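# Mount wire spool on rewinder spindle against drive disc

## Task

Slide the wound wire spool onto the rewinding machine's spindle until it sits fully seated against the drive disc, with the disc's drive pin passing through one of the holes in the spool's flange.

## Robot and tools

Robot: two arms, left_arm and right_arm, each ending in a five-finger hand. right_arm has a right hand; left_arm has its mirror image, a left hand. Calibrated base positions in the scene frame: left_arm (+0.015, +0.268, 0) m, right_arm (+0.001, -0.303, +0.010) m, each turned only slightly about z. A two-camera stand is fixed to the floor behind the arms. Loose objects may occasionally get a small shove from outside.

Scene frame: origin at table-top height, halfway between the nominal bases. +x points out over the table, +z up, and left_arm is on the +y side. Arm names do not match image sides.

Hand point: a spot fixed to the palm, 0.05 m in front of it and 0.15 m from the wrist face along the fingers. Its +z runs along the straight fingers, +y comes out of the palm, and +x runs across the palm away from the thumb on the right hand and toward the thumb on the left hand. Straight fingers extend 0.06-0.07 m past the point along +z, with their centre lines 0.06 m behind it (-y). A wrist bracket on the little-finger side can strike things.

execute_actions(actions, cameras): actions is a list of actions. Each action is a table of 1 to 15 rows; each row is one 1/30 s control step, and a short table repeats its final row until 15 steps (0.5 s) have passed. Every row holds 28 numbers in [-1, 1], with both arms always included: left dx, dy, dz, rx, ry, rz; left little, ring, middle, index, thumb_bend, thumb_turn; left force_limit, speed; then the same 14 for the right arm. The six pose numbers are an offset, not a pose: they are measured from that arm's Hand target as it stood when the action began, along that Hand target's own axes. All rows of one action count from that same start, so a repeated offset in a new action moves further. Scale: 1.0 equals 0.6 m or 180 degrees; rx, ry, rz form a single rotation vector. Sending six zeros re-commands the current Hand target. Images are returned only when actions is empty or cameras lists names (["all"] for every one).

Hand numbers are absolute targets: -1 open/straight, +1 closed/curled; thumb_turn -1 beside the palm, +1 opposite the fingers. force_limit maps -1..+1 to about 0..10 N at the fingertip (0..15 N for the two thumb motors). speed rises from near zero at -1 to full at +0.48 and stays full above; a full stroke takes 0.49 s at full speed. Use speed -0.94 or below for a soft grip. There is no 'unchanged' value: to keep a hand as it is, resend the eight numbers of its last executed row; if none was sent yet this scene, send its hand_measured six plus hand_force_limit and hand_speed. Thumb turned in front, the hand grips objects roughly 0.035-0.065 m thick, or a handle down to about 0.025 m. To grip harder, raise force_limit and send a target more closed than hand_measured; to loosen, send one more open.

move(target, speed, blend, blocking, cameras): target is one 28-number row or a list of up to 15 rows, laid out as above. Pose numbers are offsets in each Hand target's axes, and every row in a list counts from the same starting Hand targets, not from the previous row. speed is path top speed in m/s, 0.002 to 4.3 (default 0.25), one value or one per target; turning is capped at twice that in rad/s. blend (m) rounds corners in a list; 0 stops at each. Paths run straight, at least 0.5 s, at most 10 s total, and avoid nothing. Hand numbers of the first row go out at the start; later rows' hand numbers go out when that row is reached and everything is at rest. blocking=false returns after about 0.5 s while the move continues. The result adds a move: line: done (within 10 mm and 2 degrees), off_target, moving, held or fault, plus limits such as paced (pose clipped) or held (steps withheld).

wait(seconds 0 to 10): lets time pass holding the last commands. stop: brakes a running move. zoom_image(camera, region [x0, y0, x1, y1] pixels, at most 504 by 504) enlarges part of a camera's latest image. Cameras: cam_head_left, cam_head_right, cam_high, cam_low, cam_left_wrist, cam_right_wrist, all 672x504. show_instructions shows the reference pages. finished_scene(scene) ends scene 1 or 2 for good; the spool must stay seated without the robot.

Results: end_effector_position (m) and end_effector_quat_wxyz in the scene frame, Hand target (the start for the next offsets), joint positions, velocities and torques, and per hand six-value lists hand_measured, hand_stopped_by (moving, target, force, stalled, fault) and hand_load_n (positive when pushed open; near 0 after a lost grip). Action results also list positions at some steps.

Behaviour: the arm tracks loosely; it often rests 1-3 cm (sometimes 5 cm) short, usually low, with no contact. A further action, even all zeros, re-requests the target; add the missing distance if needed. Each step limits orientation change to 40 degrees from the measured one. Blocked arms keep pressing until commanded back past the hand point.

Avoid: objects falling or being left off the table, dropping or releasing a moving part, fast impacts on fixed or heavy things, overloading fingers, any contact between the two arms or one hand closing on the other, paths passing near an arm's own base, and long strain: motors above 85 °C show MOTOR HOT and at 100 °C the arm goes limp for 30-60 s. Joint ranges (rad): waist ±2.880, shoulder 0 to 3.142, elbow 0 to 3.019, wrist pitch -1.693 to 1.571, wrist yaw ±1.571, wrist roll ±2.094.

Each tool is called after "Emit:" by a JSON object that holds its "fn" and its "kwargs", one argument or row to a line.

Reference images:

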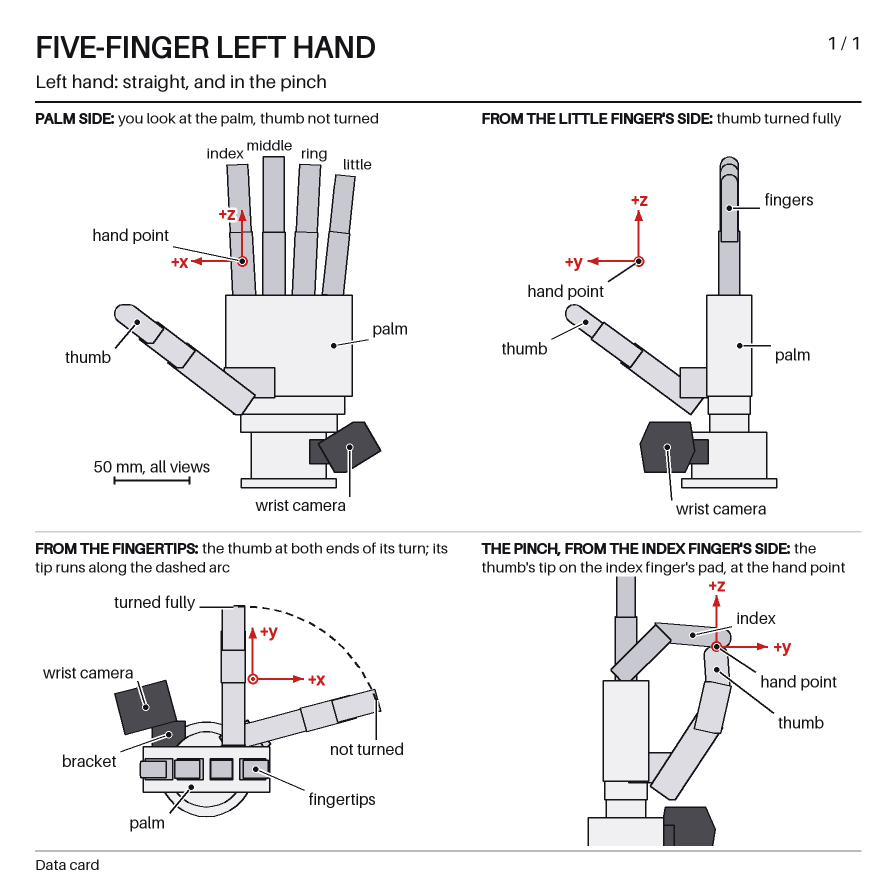

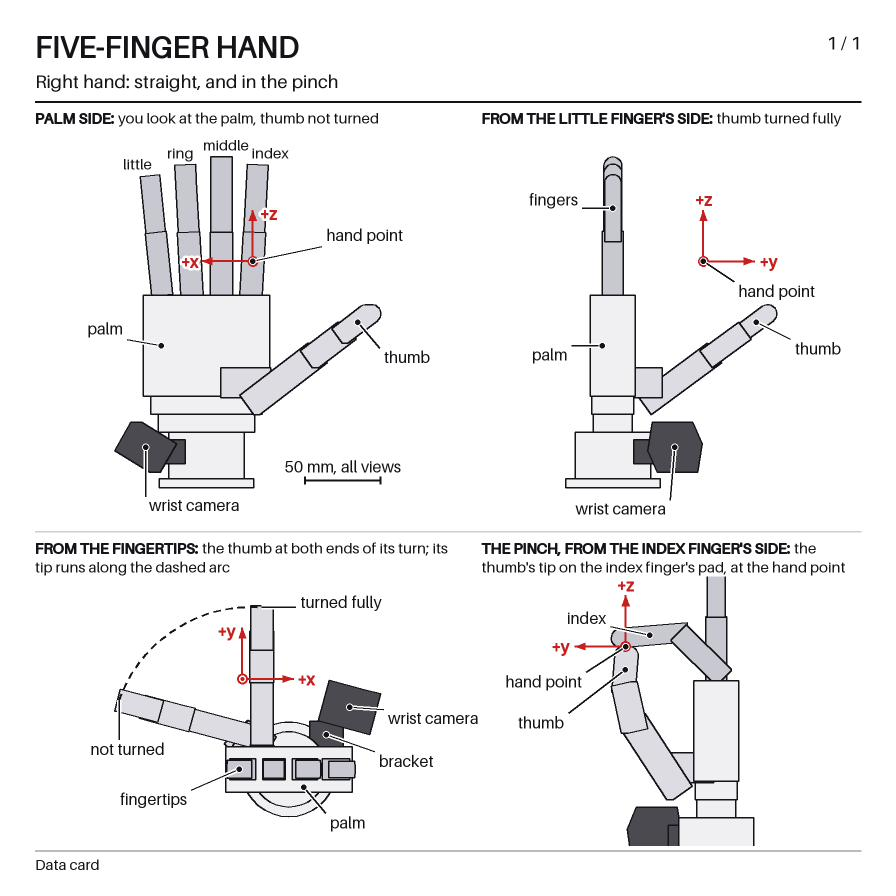

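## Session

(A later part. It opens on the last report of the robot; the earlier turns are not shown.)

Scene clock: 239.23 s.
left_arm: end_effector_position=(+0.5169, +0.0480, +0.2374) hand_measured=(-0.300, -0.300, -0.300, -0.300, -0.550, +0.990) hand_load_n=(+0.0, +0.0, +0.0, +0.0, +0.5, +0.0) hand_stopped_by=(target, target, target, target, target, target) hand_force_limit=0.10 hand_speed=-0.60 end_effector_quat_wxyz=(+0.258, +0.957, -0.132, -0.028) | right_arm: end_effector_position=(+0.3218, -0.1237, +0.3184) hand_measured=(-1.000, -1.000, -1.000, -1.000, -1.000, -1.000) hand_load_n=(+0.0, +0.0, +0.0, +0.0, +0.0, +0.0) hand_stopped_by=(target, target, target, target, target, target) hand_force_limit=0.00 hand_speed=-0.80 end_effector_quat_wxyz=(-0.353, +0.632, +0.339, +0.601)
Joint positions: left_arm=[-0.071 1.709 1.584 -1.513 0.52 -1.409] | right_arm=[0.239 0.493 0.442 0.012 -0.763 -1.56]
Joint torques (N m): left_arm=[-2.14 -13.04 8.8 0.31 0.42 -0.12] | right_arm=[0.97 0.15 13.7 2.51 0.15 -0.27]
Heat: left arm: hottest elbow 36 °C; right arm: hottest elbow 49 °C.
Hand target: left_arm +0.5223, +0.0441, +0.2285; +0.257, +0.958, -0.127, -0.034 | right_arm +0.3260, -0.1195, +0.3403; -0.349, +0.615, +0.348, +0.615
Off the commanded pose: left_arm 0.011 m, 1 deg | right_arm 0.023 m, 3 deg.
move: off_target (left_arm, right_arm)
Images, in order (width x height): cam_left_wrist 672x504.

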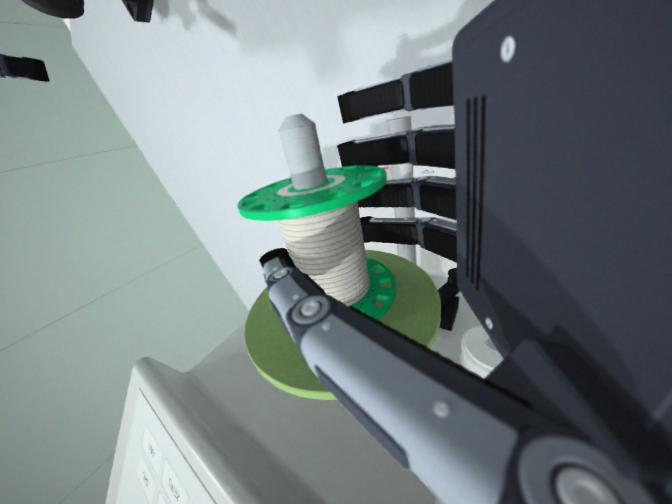

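Emit:
{"fn": "execute_actions", "kwargs": {
  "actions": []
}}

Emit:
{"fn": "zoom_image", "kwargs": {
  "camera": "cam_high",
  "region": [220, 190, 300, 270]
}}

Emit:
{"fn": "zoom_image", "kwargs": {
  "camera": "cam_right_wrist",
  "region": [310, 170, 440, 280]
}}

Scene clock: 239.43 s.
left_arm: end_effector_position=(+0.5169, +0.0480, +0.2374) hand_measured=(-0.300, -0.300, -0.300, -0.300, -0.550, +0.990) hand_load_n=(+0.0, +0.0, +0.0, +0.0, +0.0, -0.5) hand_stopped_by=(target, target, target, target, target, target) hand_force_limit=0.10 hand_speed=-0.60 end_effector_quat_wxyz=(+0.258, +0.957, -0.132, -0.028) | right_arm: end_effector_position=(+0.3218, -0.1237, +0.3184) hand_measured=(-1.000, -1.000, -1.000, -1.000, -1.000, -1.000) hand_load_n=(+0.0, +0.0, +0.0, +0.0, +0.0, +0.0) hand_stopped_by=(target, target, target, target, target, target) hand_force_limit=0.00 hand_speed=-0.80 end_effector_quat_wxyz=(-0.353, +0.632, +0.339, +0.601)
Joint positions: left_arm=[-0.071 1.709 1.584 -1.513 0.52 -1.41] | right_arm=[0.239 0.493 0.442 0.012 -0.763 -1.56]
Joint velocities: within noise
Joint torques (N m): left_arm=[-2.2 -13.1 8.75 0.29 0.42 -0.12] | right_arm=[0.97 0.15 13.7 2.51 0.15 -0.27]
Motor temperatures (°C): left_arm=[25 27 36 27 25 24] | right_arm=[26 26 49 24 27 25]
Heat: left arm: hottest elbow 36 °C; right arm: hottest elbow 49 °C.
Hand target: left_arm +0.5223, +0.0441, +0.2285; +0.257, +0.958, -0.127, -0.034 | right_arm +0.3260, -0.1195, +0.3403; -0.349, +0.615, +0.348, +0.615
Off the commanded pose: left_arm 0.011 m, 1 deg | right_arm 0.023 m, 3 deg.

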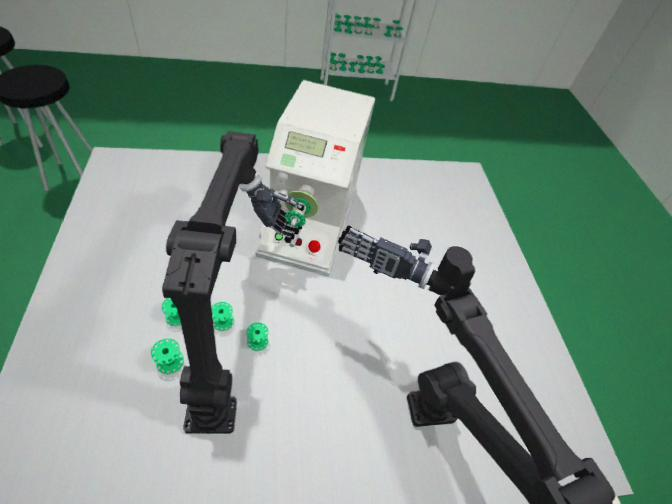

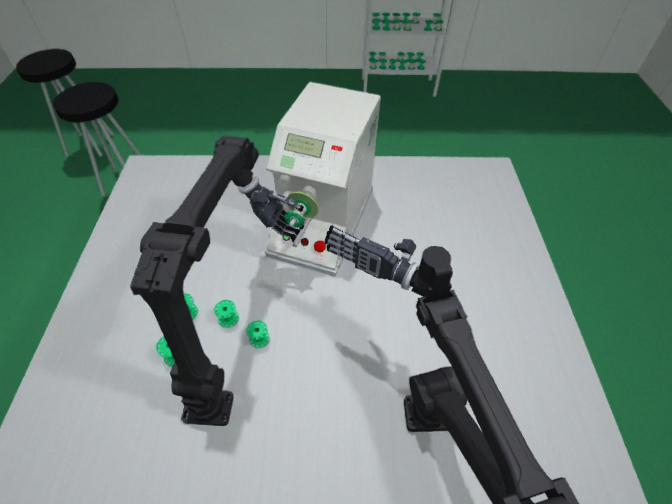

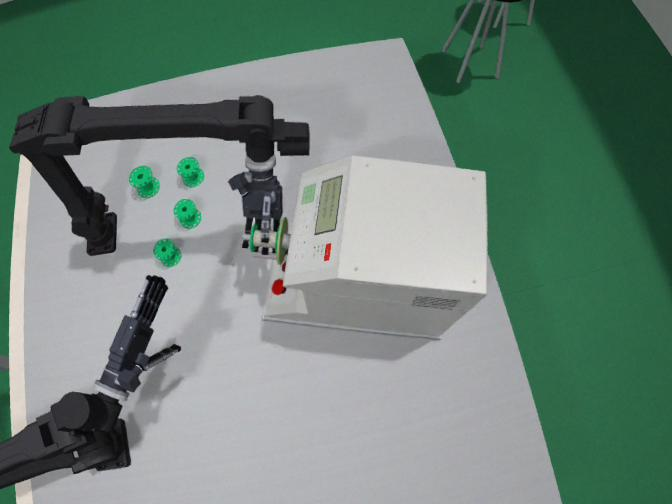

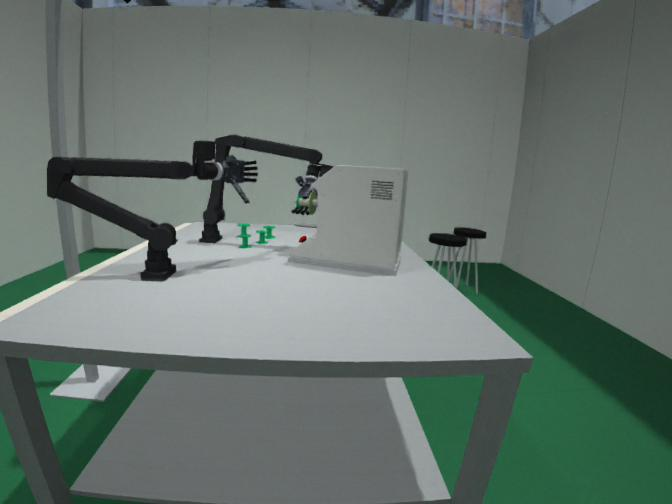

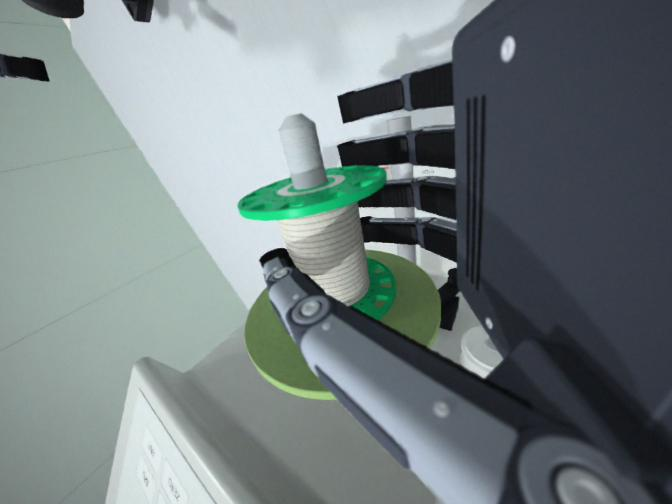

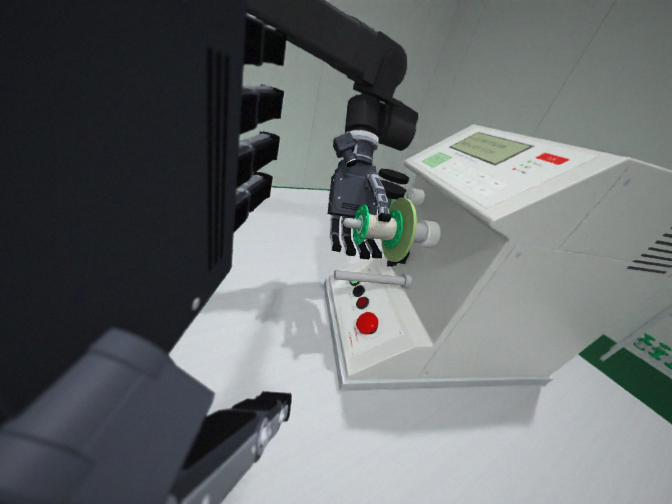

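Scaled by 6.300 from the camera's 672x504 image, which has a finer 960x720 frame.

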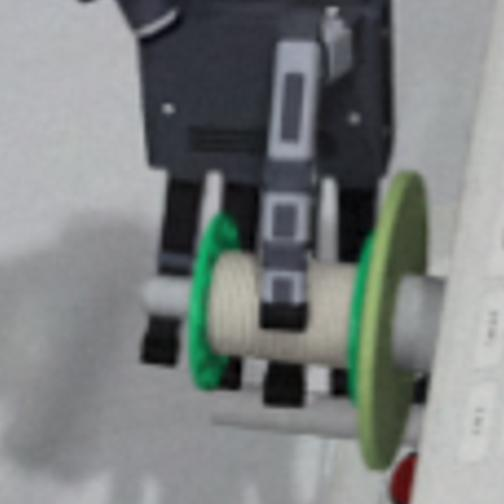

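Scaled by 3.877 from the camera's 672x504 image, which has a finer 960x720 frame.

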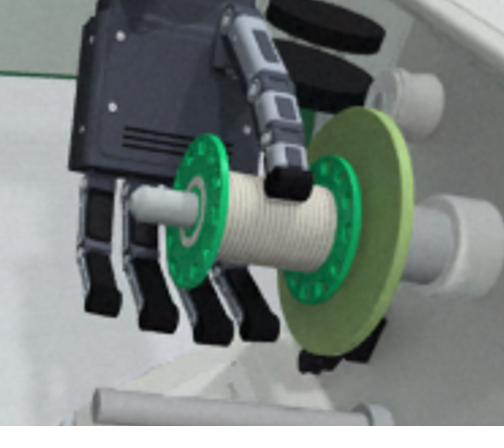

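Emit:
{"fn": "move", "kwargs": {
  "target": [-0.02,0.0,0.0,0,0,0,-0.3,-0.3,-0.3,-0.3,-0.55,0.99,0.1,-0.6,0,0,0,0,0,0,-1,-1,-1,-1,-1,-1,0,-0.8],
  "speed": 0.03,
  "cameras": ["cam_left_wrist","cam_high"]
}}

Emit:
{"fn": "zoom_image", "kwargs": {
  "camera": "cam_high",
  "region": [220, 190, 300, 270]
}}

Scene clock: 240.93 s.
left_arm: end_effector_position=(+0.5143, +0.0468, +0.2350) hand_measured=(-0.300, -0.300, -0.300, -0.300, -0.550, +0.990) hand_load_n=(+0.0, +0.0, +0.0, +0.0, +1.5, +1.0) hand_stopped_by=(target, target, target, target, target, target) hand_force_limit=0.10 hand_speed=-0.60 end_effector_quat_wxyz=(+0.261, +0.956, -0.132, -0.028) | right_arm: end_effector_position=(+0.3218, -0.1237, +0.3184) hand_measured=(-1.000, -1.000, -1.000, -1.000, -1.000, -1.000) hand_load_n=(+0.0, +0.0, +0.0, +0.0, +0.0, -0.5) hand_stopped_by=(target, target, target, target, target, target) hand_force_limit=0.00 hand_speed=-0.80 end_effector_quat_wxyz=(-0.353, +0.632, +0.339, +0.601)
Joint positions: left_arm=[-0.072 1.703 1.568 -1.501 0.527 -1.411] | right_arm=[0.239 0.493 0.442 0.012 -0.763 -1.56]
Joint torques (N m): left_arm=[-1.85 -14.97 6.94 0.13 0.16 -0.08] | right_arm=[0.97 0.15 13.7 2.5 0.15 -0.27]
Heat: left arm: hottest elbow 36 °C; right arm: hottest elbow 49 °C.
Hand target: left_arm +0.5108, +0.0472, +0.2287; +0.257, +0.958, -0.127, -0.033 | right_arm +0.3260, -0.1195, +0.3403; -0.349, +0.615, +0.348, +0.615
Off the commanded pose: left_arm 0.007 m, 1 deg | right_arm 0.023 m, 3 deg.
move: off_target (right_arm)
Images, in order (width x height): cam_high 672x504, cam_left_wrist 672x504.

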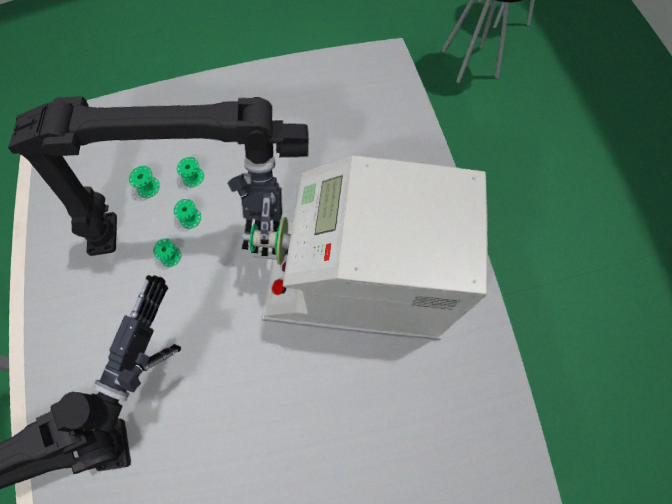

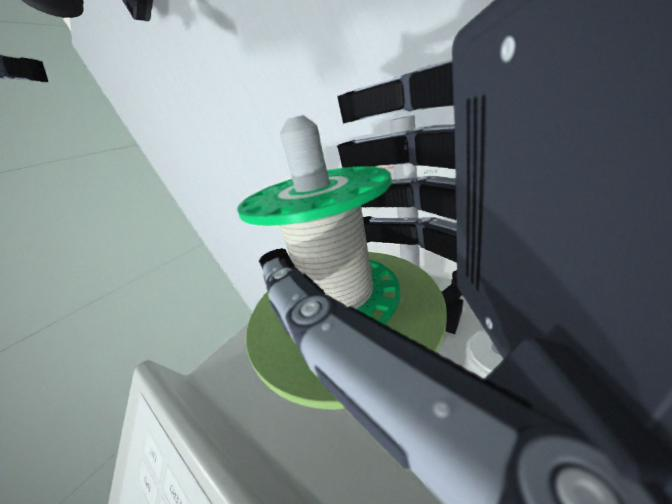

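Scaled by 6.300 from the camera's 672x504 image, which has a finer 960x720 frame.

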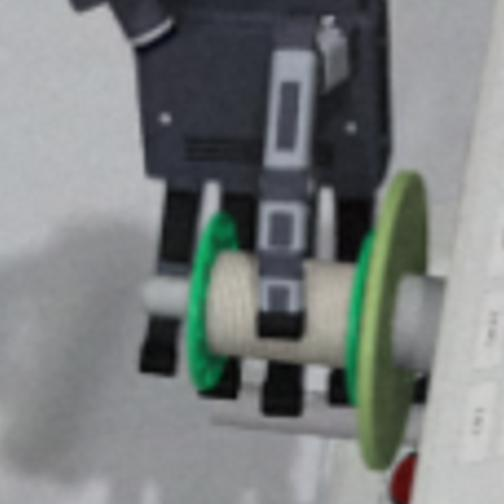

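Emit:
{"fn": "move", "kwargs": {
  "target": [-0.008,0.016,0.0,0,0,0,-0.3,-0.3,-0.3,-0.3,-0.55,0.99,0.1,-0.6,0,0,0,0,0,0,-1,-1,-1,-1,-1,-1,0,-0.8],
  "speed": 0.03,
  "cameras": ["cam_left_wrist","cam_high"]
}}

Emit:
{"fn": "zoom_image", "kwargs": {
  "camera": "cam_high",
  "region": [220, 190, 300, 270]
}}

Scene clock: 242.10 s.
left_arm: end_effector_position=(+0.5065, +0.0424, +0.2319) hand_measured=(-0.300, -0.300, -0.300, -0.300, -0.550, +0.990) hand_load_n=(+0.0, +0.0, -0.5, +0.0, +0.0, +0.0) hand_stopped_by=(target, target, target, target, target, target) hand_force_limit=0.10 hand_speed=-0.60 end_effector_quat_wxyz=(+0.259, +0.956, -0.130, -0.036) | right_arm: end_effector_position=(+0.3218, -0.1237, +0.3184) hand_measured=(-1.000, -1.000, -1.000, -1.000, -1.000, -1.000) hand_load_n=(+0.0, +0.0, +0.0, +0.0, +0.0, +0.0) hand_stopped_by=(target, target, target, target, target, target) hand_force_limit=0.00 hand_speed=-0.80 end_effector_quat_wxyz=(-0.353, +0.632, +0.339, +0.601)
Joint positions: left_arm=[-0.084 1.693 1.548 -1.501 0.524 -1.424] | right_arm=[0.239 0.493 0.442 0.012 -0.763 -1.56]
Joint torques (N m): left_arm=[-2.2 -15.38 7.53 0.16 0.34 -0.12] | right_arm=[0.97 0.15 13.7 2.5 0.15 -0.27]
Heat: left arm: hottest elbow 36 °C; right arm: hottest elbow 49 °C.
Hand target: left_arm +0.5040, +0.0404, +0.2334; +0.257, +0.958, -0.127, -0.034 | right_arm +0.3260, -0.1195, +0.3403; -0.349, +0.615, +0.348, +0.615
Off the commanded pose: left_arm 0.004 m, 1 deg | right_arm 0.023 m, 3 deg.
move: off_target (right_arm)
Images, in order (width x height): cam_high 672x504, cam_left_wrist 672x504.

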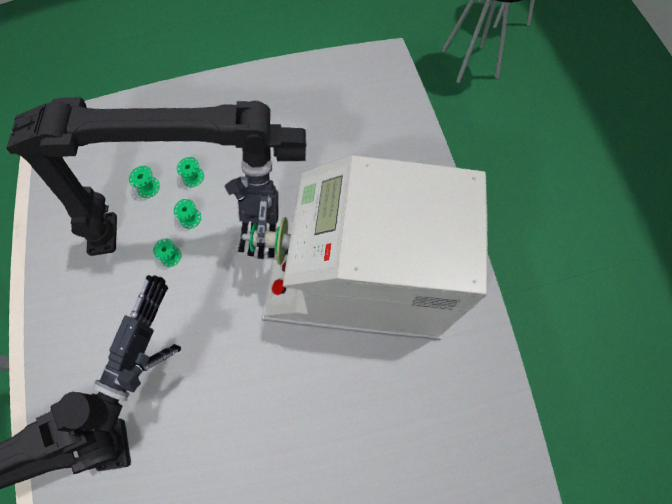

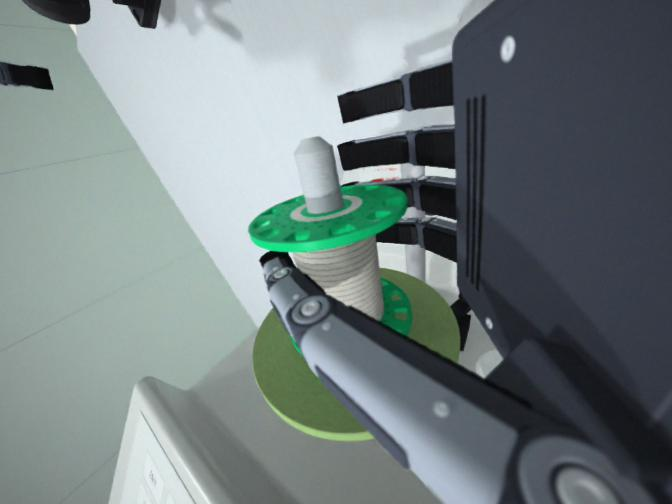

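Scaled by 6.300 from the camera's 672x504 image, which has a finer 960x720 frame.

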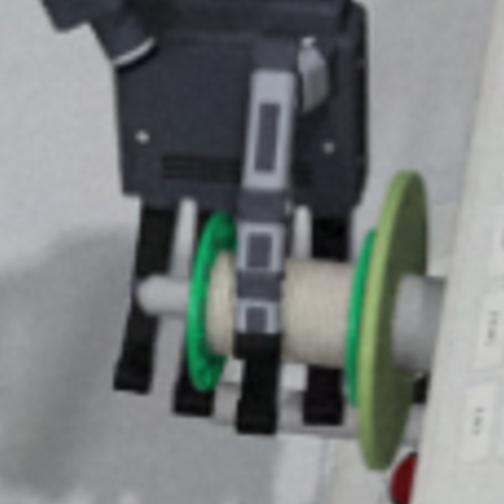

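Emit:
{"fn": "move", "kwargs": {
  "target": [0.016,0.0,-0.014,0,0,0,-0.3,-0.3,-0.3,-0.3,-0.55,0.99,0.1,-0.6,0,0,0,0,0,0,-1,-1,-1,-1,-1,-1,0,-0.8],
  "speed": 0.03,
  "cameras": ["cam_left_wrist","cam_high"]
}}

Emit:
{"fn": "zoom_image", "kwargs": {
  "camera": "cam_high",
  "region": [220, 190, 300, 270]
}}

Scene clock: 243.43 s.
left_arm: end_effector_position=(+0.5043, +0.0429, +0.2317) hand_measured=(-0.300, -0.300, -0.300, -0.300, -0.550, +0.990) hand_load_n=(+0.0, +0.0, +0.5, +0.0, +0.0, +0.0) hand_stopped_by=(target, target, target, target, target, target) hand_force_limit=0.10 hand_speed=-0.60 end_effector_quat_wxyz=(+0.258, +0.957, -0.129, -0.041) | right_arm: end_effector_position=(+0.3218, -0.1237, +0.3184) hand_measured=(-1.000, -1.000, -1.000, -1.000, -1.000, -1.000) hand_load_n=(+0.0, +0.0, +0.0, +0.0, +0.0, +0.0) hand_stopped_by=(target, target, target, target, target, target) hand_force_limit=0.00 hand_speed=-0.80 end_effector_quat_wxyz=(-0.353, +0.632, +0.339, +0.601)
Joint positions: left_arm=[-0.084 1.693 1.548 -1.512 0.523 -1.424] | right_arm=[0.239 0.493 0.442 0.012 -0.763 -1.56]
Joint torques (N m): left_arm=[-1.67 -13.57 11.34 -0.64 0.37 -0.06] | right_arm=[0.97 0.15 13.7 2.5 0.15 -0.27]
Heat: left arm: hottest elbow 36 °C; right arm: hottest elbow 49 °C.
Hand target: left_arm +0.5143, +0.0420, +0.2407; +0.257, +0.958, -0.127, -0.034 | right_arm +0.3260, -0.1195, +0.3403; -0.349, +0.615, +0.348, +0.615
Off the commanded pose: left_arm 0.014 m, 1 deg | right_arm 0.023 m, 3 deg.
move: off_target (left_arm, right_arm)
Images, in order (width x height): cam_high 672x504, cam_left_wrist 672x504.

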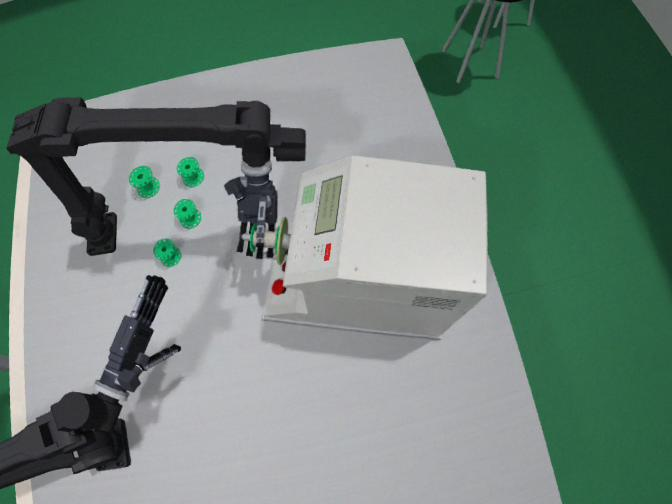

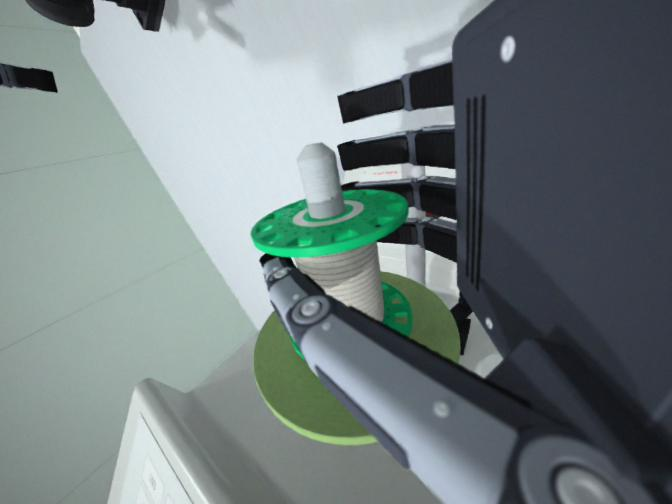

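Scaled by 6.300 from the camera's 672x504 image, which has a finer 960x720 frame.

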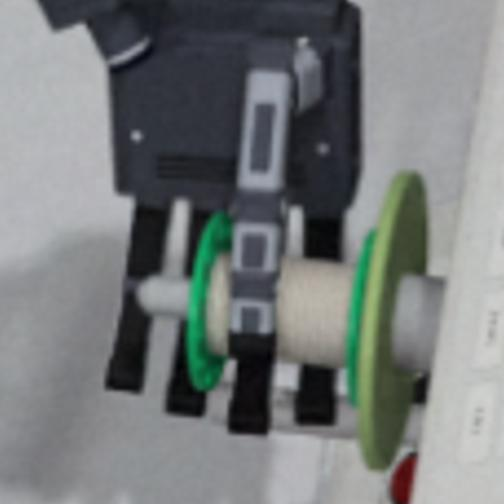

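Emit:
{"fn": "move", "kwargs": {
  "target": [0.02,0.0,-0.006,0,0,0,-0.3,-0.3,-0.3,-0.3,-0.55,0.99,0.1,-0.6,0,0,0,0,0,0,-1,-1,-1,-1,-1,-1,0,-0.8],
  "speed": 0.03,
  "cameras": ["cam_left_wrist","cam_high"]
}}

Emit:
{"fn": "zoom_image", "kwargs": {
  "camera": "cam_high",
  "region": [220, 190, 300, 270]
}}

Scene clock: 244.73 s.
left_arm: end_effector_position=(+0.5120, +0.0418, +0.2398) hand_measured=(-0.300, -0.300, -0.300, -0.300, -0.550, +0.990) hand_load_n=(+0.0, +0.0, +0.0, +0.0, +0.0, +0.0) hand_stopped_by=(target, target, target, target, target, target) hand_force_limit=0.10 hand_speed=-0.60 end_effector_quat_wxyz=(+0.258, +0.957, -0.130, -0.037) | right_arm: end_effector_position=(+0.3218, -0.1237, +0.3184) hand_measured=(-1.000, -1.000, -1.000, -1.000, -1.000, -1.000) hand_load_n=(+0.0, +0.0, +0.0, +0.0, +0.0, +0.0) hand_stopped_by=(target, target, target, target, target, target) hand_force_limit=0.00 hand_speed=-0.80 end_effector_quat_wxyz=(-0.353, +0.632, +0.339, +0.601)
Joint positions: left_arm=[-0.084 1.706 1.587 -1.53 0.522 -1.424] | right_arm=[0.239 0.493 0.442 0.012 -0.763 -1.56]
Joint torques (N m): left_arm=[-1.49 -12.51 12.21 -0.58 0.38 -0.04] | right_arm=[1.03 0.15 13.68 2.5 0.15 -0.27]
Heat: left arm: hottest elbow 36 °C; right arm: hottest elbow 49 °C.
Hand target: left_arm +0.5265, +0.0405, +0.2438; +0.257, +0.958, -0.127, -0.034 | right_arm +0.3260, -0.1195, +0.3403; -0.349, +0.615, +0.348, +0.615
Off the commanded pose: left_arm 0.015 m, 1 deg | right_arm 0.023 m, 3 deg.
move: off_target (left_arm, right_arm)
Images, in order (width x height): cam_high 672x504, cam_left_wrist 672x504.

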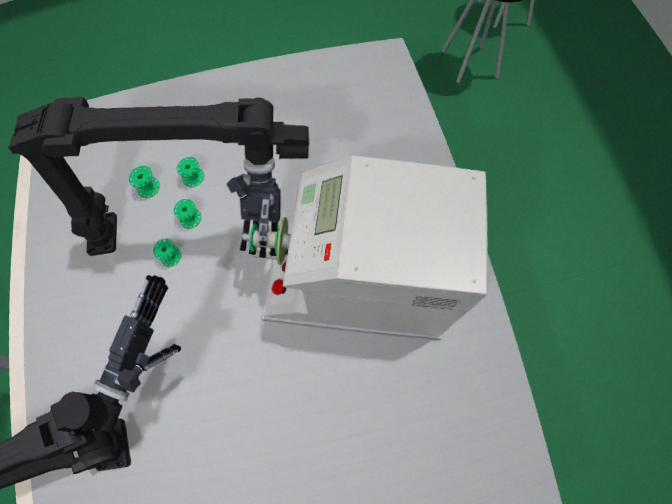

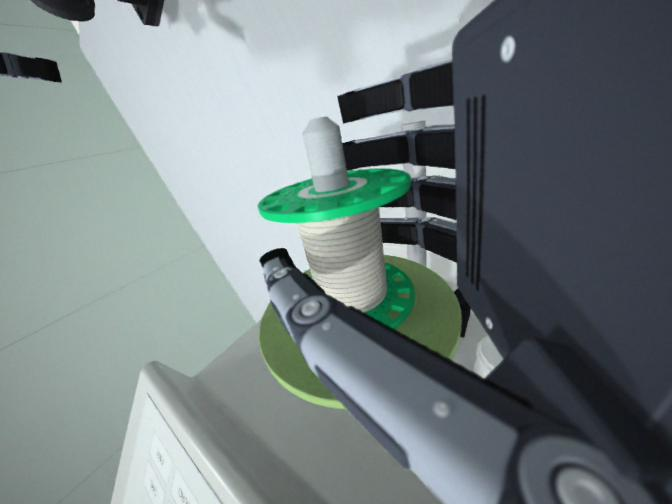

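Scaled by 6.300 from the camera's 672x504 image, which has a finer 960x720 frame.

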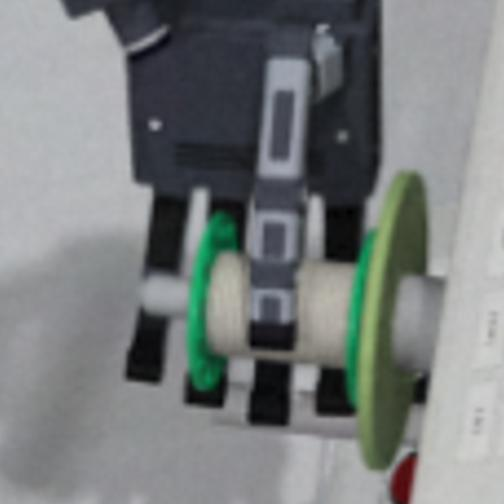

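Emit:
{"fn": "move", "kwargs": {
  "target": [0.002,-0.013,0.0,0,0,0,-0.3,-0.3,-0.3,-0.3,-0.55,0.99,0.1,-0.6,0,0,0,0,0,0,-1,-1,-1,-1,-1,-1,0,-0.8],
  "speed": 0.03,
  "cameras": ["cam_left_wrist","cam_high"]
}}

Emit:
{"fn": "zoom_image", "kwargs": {
  "camera": "cam_high",
  "region": [220, 190, 300, 270]
}}

Scene clock: 245.90 s.
left_arm: end_effector_position=(+0.5141, +0.0451, +0.2360) hand_measured=(-0.300, -0.300, -0.300, -0.300, -0.550, +0.990) hand_load_n=(+0.0, +0.0, +0.5, +0.0, +0.0, +0.0) hand_stopped_by=(target, target, target, target, target, target) hand_force_limit=0.10 hand_speed=-0.60 end_effector_quat_wxyz=(+0.258, +0.957, -0.125, -0.040) | right_arm: end_effector_position=(+0.3218, -0.1237, +0.3184) hand_measured=(-1.000, -1.000, -1.000, -1.000, -1.000, -1.000) hand_load_n=(+0.0, +0.0, +0.0, +0.0, +0.0, +0.0) hand_stopped_by=(target, target, target, target, target, target) hand_force_limit=0.00 hand_speed=-0.80 end_effector_quat_wxyz=(-0.353, +0.632, +0.339, +0.601)
Joint positions: left_arm=[-0.077 1.714 1.587 -1.53 0.521 -1.424] | right_arm=[0.239 0.493 0.442 0.012 -0.763 -1.56]
Joint torques (N m): left_arm=[-0.85 -12.4 12.18 -0.64 0.38 0.09] | right_arm=[0.97 0.15 13.7 2.5 0.15 -0.27]
Heat: left arm: hottest elbow 37 °C; right arm: hottest elbow 49 °C.
Hand target: left_arm +0.5293, +0.0467, +0.2400; +0.257, +0.958, -0.127, -0.034 | right_arm +0.3260, -0.1195, +0.3403; -0.349, +0.615, +0.348, +0.615
Off the commanded pose: left_arm 0.016 m, 1 deg | right_arm 0.023 m, 3 deg.
move: off_target (left_arm, right_arm)
Images, in order (width x height): cam_high 672x504, cam_left_wrist 672x504.

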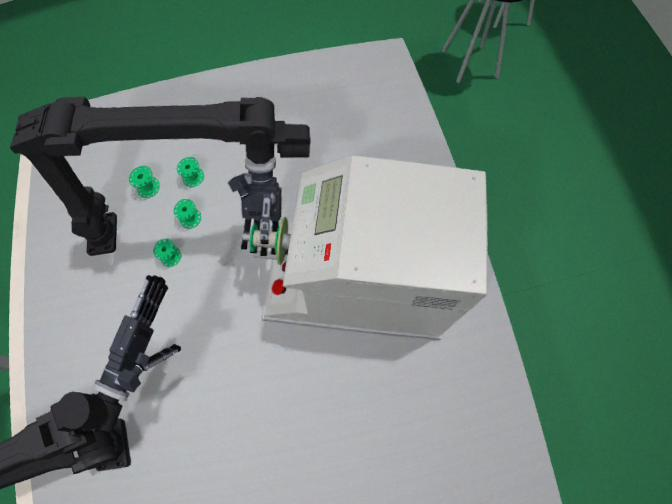

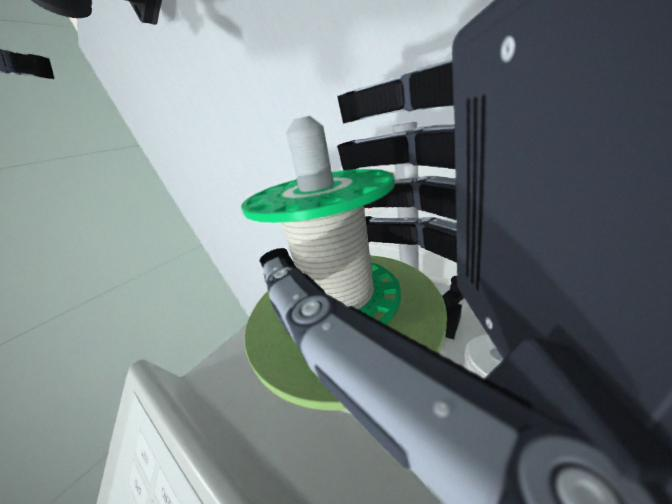

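Scaled by 6.300 from the camera's 672x504 image, which has a finer 960x720 frame.

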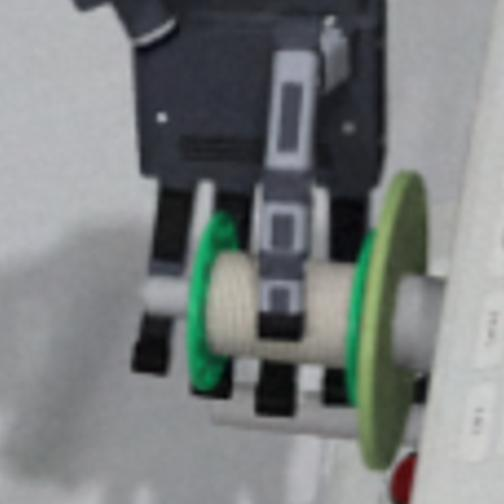

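Emit:
{"fn": "execute_actions", "kwargs": {
  "actions": [
    [[0,0,0,0,0,0,-0.3,-0.3,0.12,0.12,-0.42,0.99,-0.5,-0.88,0,0,0,0,0,0,-1,-1,-1,-1,-1,-1,0,-0.8]],
    [[0,0,0,0,0,0,-0.3,-0.3,0.12,0.12,-0.42,0.99,-0.5,-0.88,0,0,0,0,0,0,-1,-1,-1,-1,-1,-1,0,-0.8]],
    [[0,0,0,0,0,0,-0.3,-0.3,0.12,0.12,-0.42,0.99,-0.5,-0.88,0,0,0,0,0,0,-1,-1,-1,-1,-1,-1,0,-0.8]]
  ],
  "cameras": ["cam_left_wrist","cam_right_wrist","cam_high"]
}}

Emit:
{"fn": "zoom_image", "kwargs": {
  "camera": "cam_right_wrist",
  "region": [310, 170, 440, 280]
}}

Scene clock: 247.90 s.
left_arm: end_effector_position=(+0.5154, +0.0438, +0.2407) hand_measured=(-0.300, -0.300, +0.000, +0.010, -0.424, +0.990) hand_load_n=(+0.0, +0.0, +1.0, +5.5, +6.5, -1.0) hand_stopped_by=(target, target, force, force, force, target) hand_force_limit=-0.50 hand_speed=-0.88 end_effector_quat_wxyz=(+0.261, +0.956, -0.128, -0.037) | right_arm: end_effector_position=(+0.3218, -0.1237, +0.3184) hand_measured=(-1.000, -1.000, -1.000, -1.000, -1.000, -1.000) hand_load_n=(+0.0, +0.0, +0.0, +0.0, +0.0, +0.0) hand_stopped_by=(target, target, target, target, target, target) hand_force_limit=0.00 hand_speed=-0.80 end_effector_quat_wxyz=(-0.353, +0.632, +0.339, +0.601)
Joint positions: left_arm=[-0.077 1.714 1.596 -1.534 0.529 -1.42] | right_arm=[0.239 0.493 0.442 0.012 -0.763 -1.56]
Joint torques (N m): left_arm=[-0.85 -12.51 11.54 -0.4 0.1 0.06] | right_arm=[0.97 0.15 13.7 2.5 0.15 -0.27]
Heat: left arm: hottest elbow 37 °C; right arm: hottest elbow 49 °C.
Hand target: left_arm +0.5293, +0.0468, +0.2399; +0.257, +0.958, -0.127, -0.034 | right_arm +0.3260, -0.1195, +0.3403; -0.349, +0.615, +0.348, +0.615
Off the commanded pose: left_arm 0.014 m, 1 deg | right_arm 0.023 m, 3 deg.
Step readings (end_effector_position of left_arm | right_arm):
0: (+0.5141, +0.0451, +0.2360) | (+0.3218, -0.1237, +0.3184)
1: (+0.5141, +0.0451, +0.2360) | (+0.3218, -0.1237, +0.3184)
2: (+0.5141, +0.0451, +0.2360) | (+0.3218, -0.1237, +0.3184)
4: (+0.5141, +0.0451, +0.2360) | (+0.3218, -0.1237, +0.3184)
8: (+0.5148, +0.0450, +0.2370) | (+0.3218, -0.1237, +0.3184)
15: (+0.5150, +0.0445, +0.2383) | (+0.3218, -0.1237, +0.3184)
16: (+0.5150, +0.0444, +0.2385) | (+0.3218, -0.1237, +0.3184)
17: (+0.5149, +0.0443, +0.2387) | (+0.3218, -0.1237, +0.3184)
19: (+0.5151, +0.0441, +0.2394) | (+0.3218, -0.1237, +0.3184)
23: (+0.5151, +0.0438, +0.2401) | (+0.3218, -0.1237, +0.3184)
30: (+0.5154, +0.0438, +0.2407) | (+0.3218, -0.1237, +0.3184)
31: (+0.5154, +0.0438, +0.2407) | (+0.3218, -0.1237, +0.3184)
32: (+0.5154, +0.0438, +0.2407) | (+0.3218, -0.1237, +0.3184)
34: (+0.5154, +0.0438, +0.2407) | (+0.3218, -0.1237, +0.3184)
38: (+0.5154, +0.0438, +0.2407) | (+0.3218, -0.1237, +0.3184)
45: (+0.5154, +0.0438, +0.2407) | (+0.3218, -0.1237, +0.3184)
Images, in order (width x height): cam_high 672x504, cam_left_wrist 672x504, cam_right_wrist 672x504.

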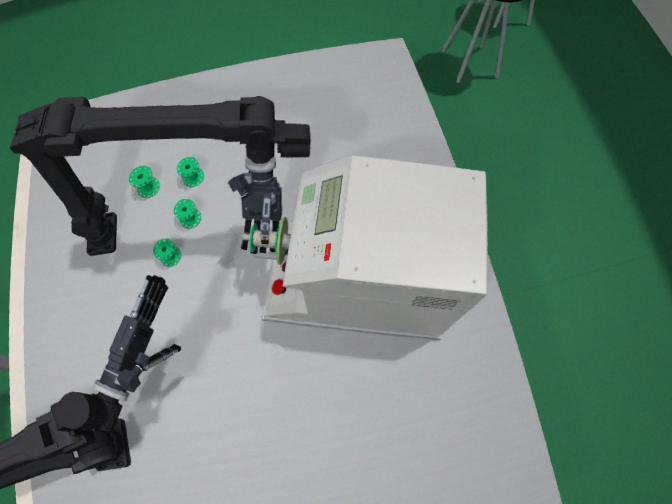

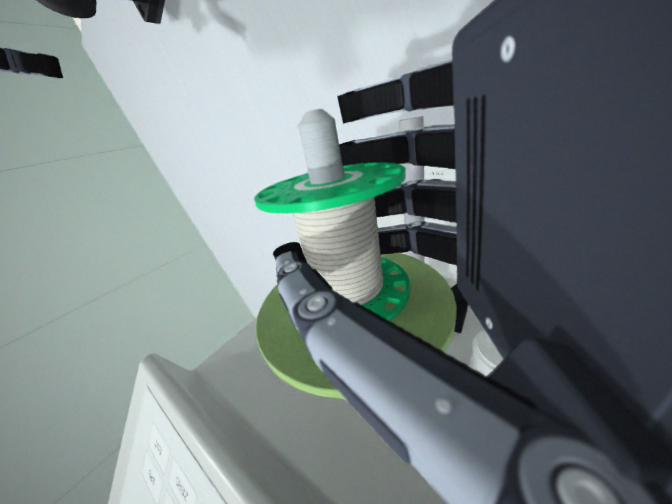

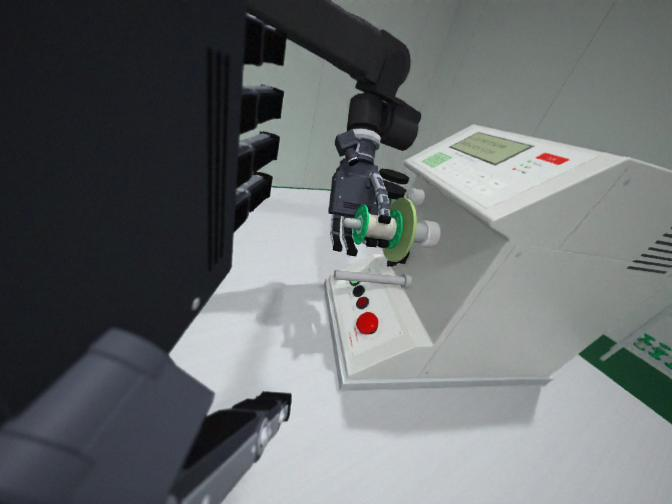

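Scaled by 3.877 from the camera's 672x504 image, which has a finer 960x720 frame.

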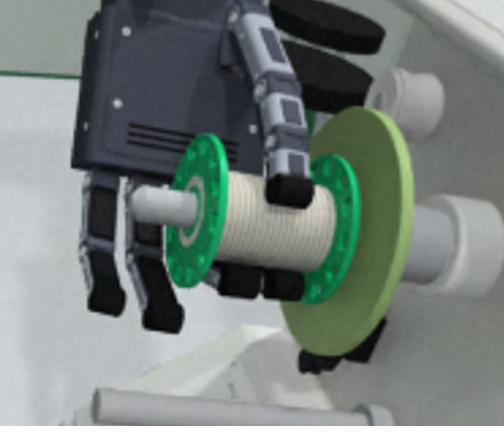

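Emit:
{"fn": "execute_actions", "kwargs": {
  "actions": [
    [[0,0,0,0,0,0,-0.3,-0.3,0.25,0.25,-0.25,0.99,0.1,-0.93,0,0,0,0,0,0,-1,-1,-1,-1,-1,-1,0,-0.8]],
    [[0,0,0,0,0,0,-0.3,-0.3,0.25,0.25,-0.25,0.99,0.1,-0.93,0,0,0,0,0,0,-1,-1,-1,-1,-1,-1,0,-0.8]],
    [[0,0,0,0,0,0,-0.3,-0.3,0.25,0.25,-0.25,0.99,0.1,-0.93,0,0,0,0,0,0,-1,-1,-1,-1,-1,-1,0,-0.8]]
  ],
  "cameras": ["cam_left_wrist","cam_right_wrist","cam_high"]
}}

Emit:
{"fn": "zoom_image", "kwargs": {
  "camera": "cam_right_wrist",
  "region": [340, 190, 420, 260]
}}

Emit:
{"fn": "zoom_image", "kwargs": {
  "camera": "cam_high",
  "region": [230, 200, 300, 270]
}}

Scene clock: 250.03 s.
left_arm: end_effector_position=(+0.5154, +0.0440, +0.2405) hand_measured=(-0.300, -0.300, +0.016, +0.014, -0.424, +0.990) hand_load_n=(+0.0, +0.0, +7.0, +4.0, +9.5, -0.5) hand_stopped_by=(target, target, force, force, force, target) hand_force_limit=0.10 hand_speed=-0.93 end_effector_quat_wxyz=(+0.261, +0.956, -0.128, -0.037) | right_arm: end_effector_position=(+0.3218, -0.1237, +0.3184) hand_measured=(-1.000, -1.000, -1.000, -1.000, -1.000, -1.000) hand_load_n=(+0.0, +0.0, +0.0, +0.0, +0.0, +0.0) hand_stopped_by=(target, target, target, target, target, target) hand_force_limit=0.00 hand_speed=-0.80 end_effector_quat_wxyz=(-0.353, +0.632, +0.339, +0.601)
Joint positions: left_arm=[-0.077 1.714 1.596 -1.534 0.528 -1.42] | right_arm=[0.239 0.493 0.442 0.012 -0.763 -1.56]
Joint torques (N m): left_arm=[-1.03 -12.51 11.54 -0.43 0.15 0.06] | right_arm=[0.97 0.15 13.71 2.5 0.15 -0.27]
Heat: left arm: hottest elbow 37 °C; right arm: hottest elbow 49 °C.
Hand target: left_arm +0.5293, +0.0468, +0.2400; +0.257, +0.958, -0.127, -0.033 | right_arm +0.3260, -0.1195, +0.3403; -0.349, +0.615, +0.348, +0.615
Off the commanded pose: left_arm 0.014 m, 1 deg | right_arm 0.023 m, 3 deg.
Step readings (end_effector_position of left_arm | right_arm):
0: (+0.5154, +0.0438, +0.2407) | (+0.3218, -0.1237, +0.3184)
1: (+0.5154, +0.0438, +0.2407) | (+0.3218, -0.1237, +0.3184)
2: (+0.5154, +0.0438, +0.2407) | (+0.3218, -0.1237, +0.3184)
4: (+0.5154, +0.0439, +0.2406) | (+0.3218, -0.1237, +0.3184)
8: (+0.5154, +0.0440, +0.2405) | (+0.3218, -0.1237, +0.3184)
15: (+0.5154, +0.0440, +0.2405) | (+0.3218, -0.1237, +0.3184)
16: (+0.5154, +0.0440, +0.2405) | (+0.3218, -0.1237, +0.3184)
17: (+0.5154, +0.0440, +0.2405) | (+0.3218, -0.1237, +0.3184)
19: (+0.5154, +0.0440, +0.2405) | (+0.3218, -0.1237, +0.3184)
23: (+0.5154, +0.0440, +0.2405) | (+0.3218, -0.1237, +0.3184)
30: (+0.5154, +0.0440, +0.2405) | (+0.3218, -0.1237, +0.3184)
31: (+0.5154, +0.0440, +0.2405) | (+0.3218, -0.1237, +0.3184)
32: (+0.5154, +0.0440, +0.2405) | (+0.3218, -0.1237, +0.3184)
34: (+0.5154, +0.0440, +0.2405) | (+0.3218, -0.1237, +0.3184)
38: (+0.5154, +0.0440, +0.2405) | (+0.3218, -0.1237, +0.3184)
45: (+0.5154, +0.0440, +0.2405) | (+0.3218, -0.1237, +0.3184)
Images, in order (width x height): cam_high 672x504, cam_left_wrist 672x504, cam_right_wrist 672x504.

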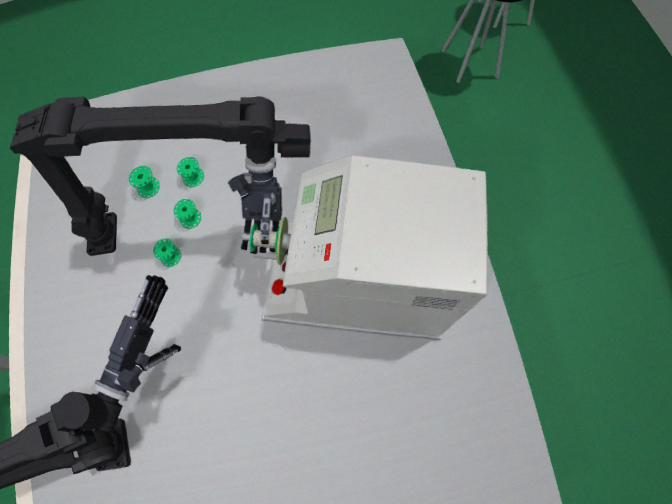

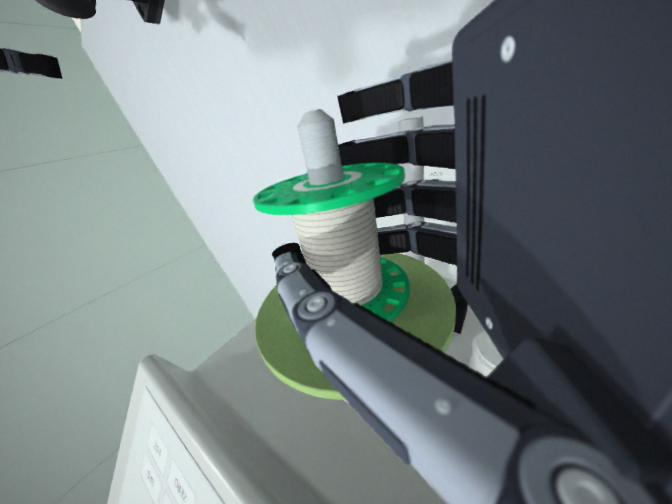

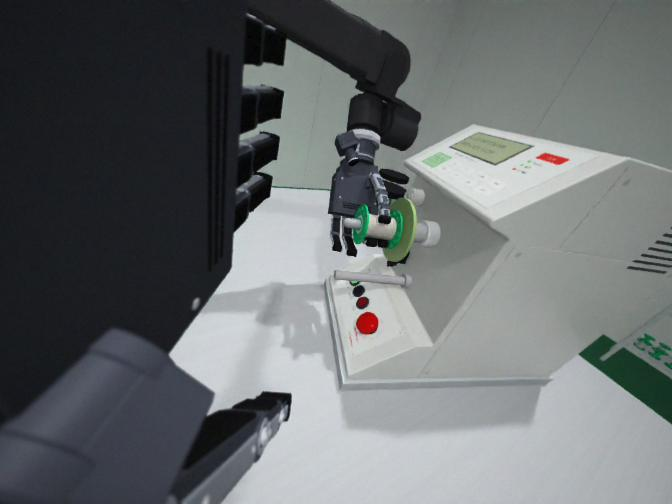

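Scaled by 6.300 from the camera's 672x504 image, which has a finer 960x720 frame.

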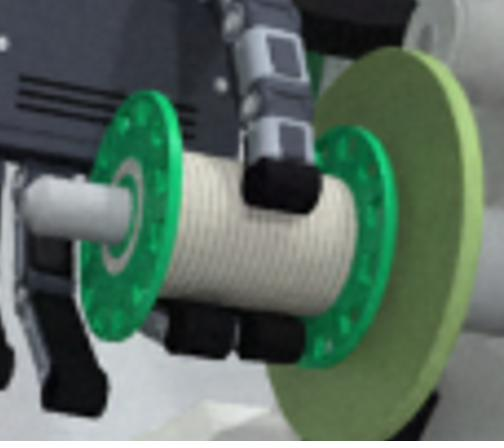

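Scaled by 7.200 from the camera's 672x504 image, which has a finer 960x720 frame.

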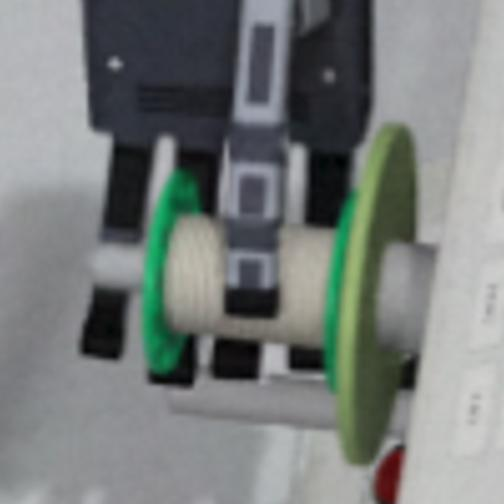

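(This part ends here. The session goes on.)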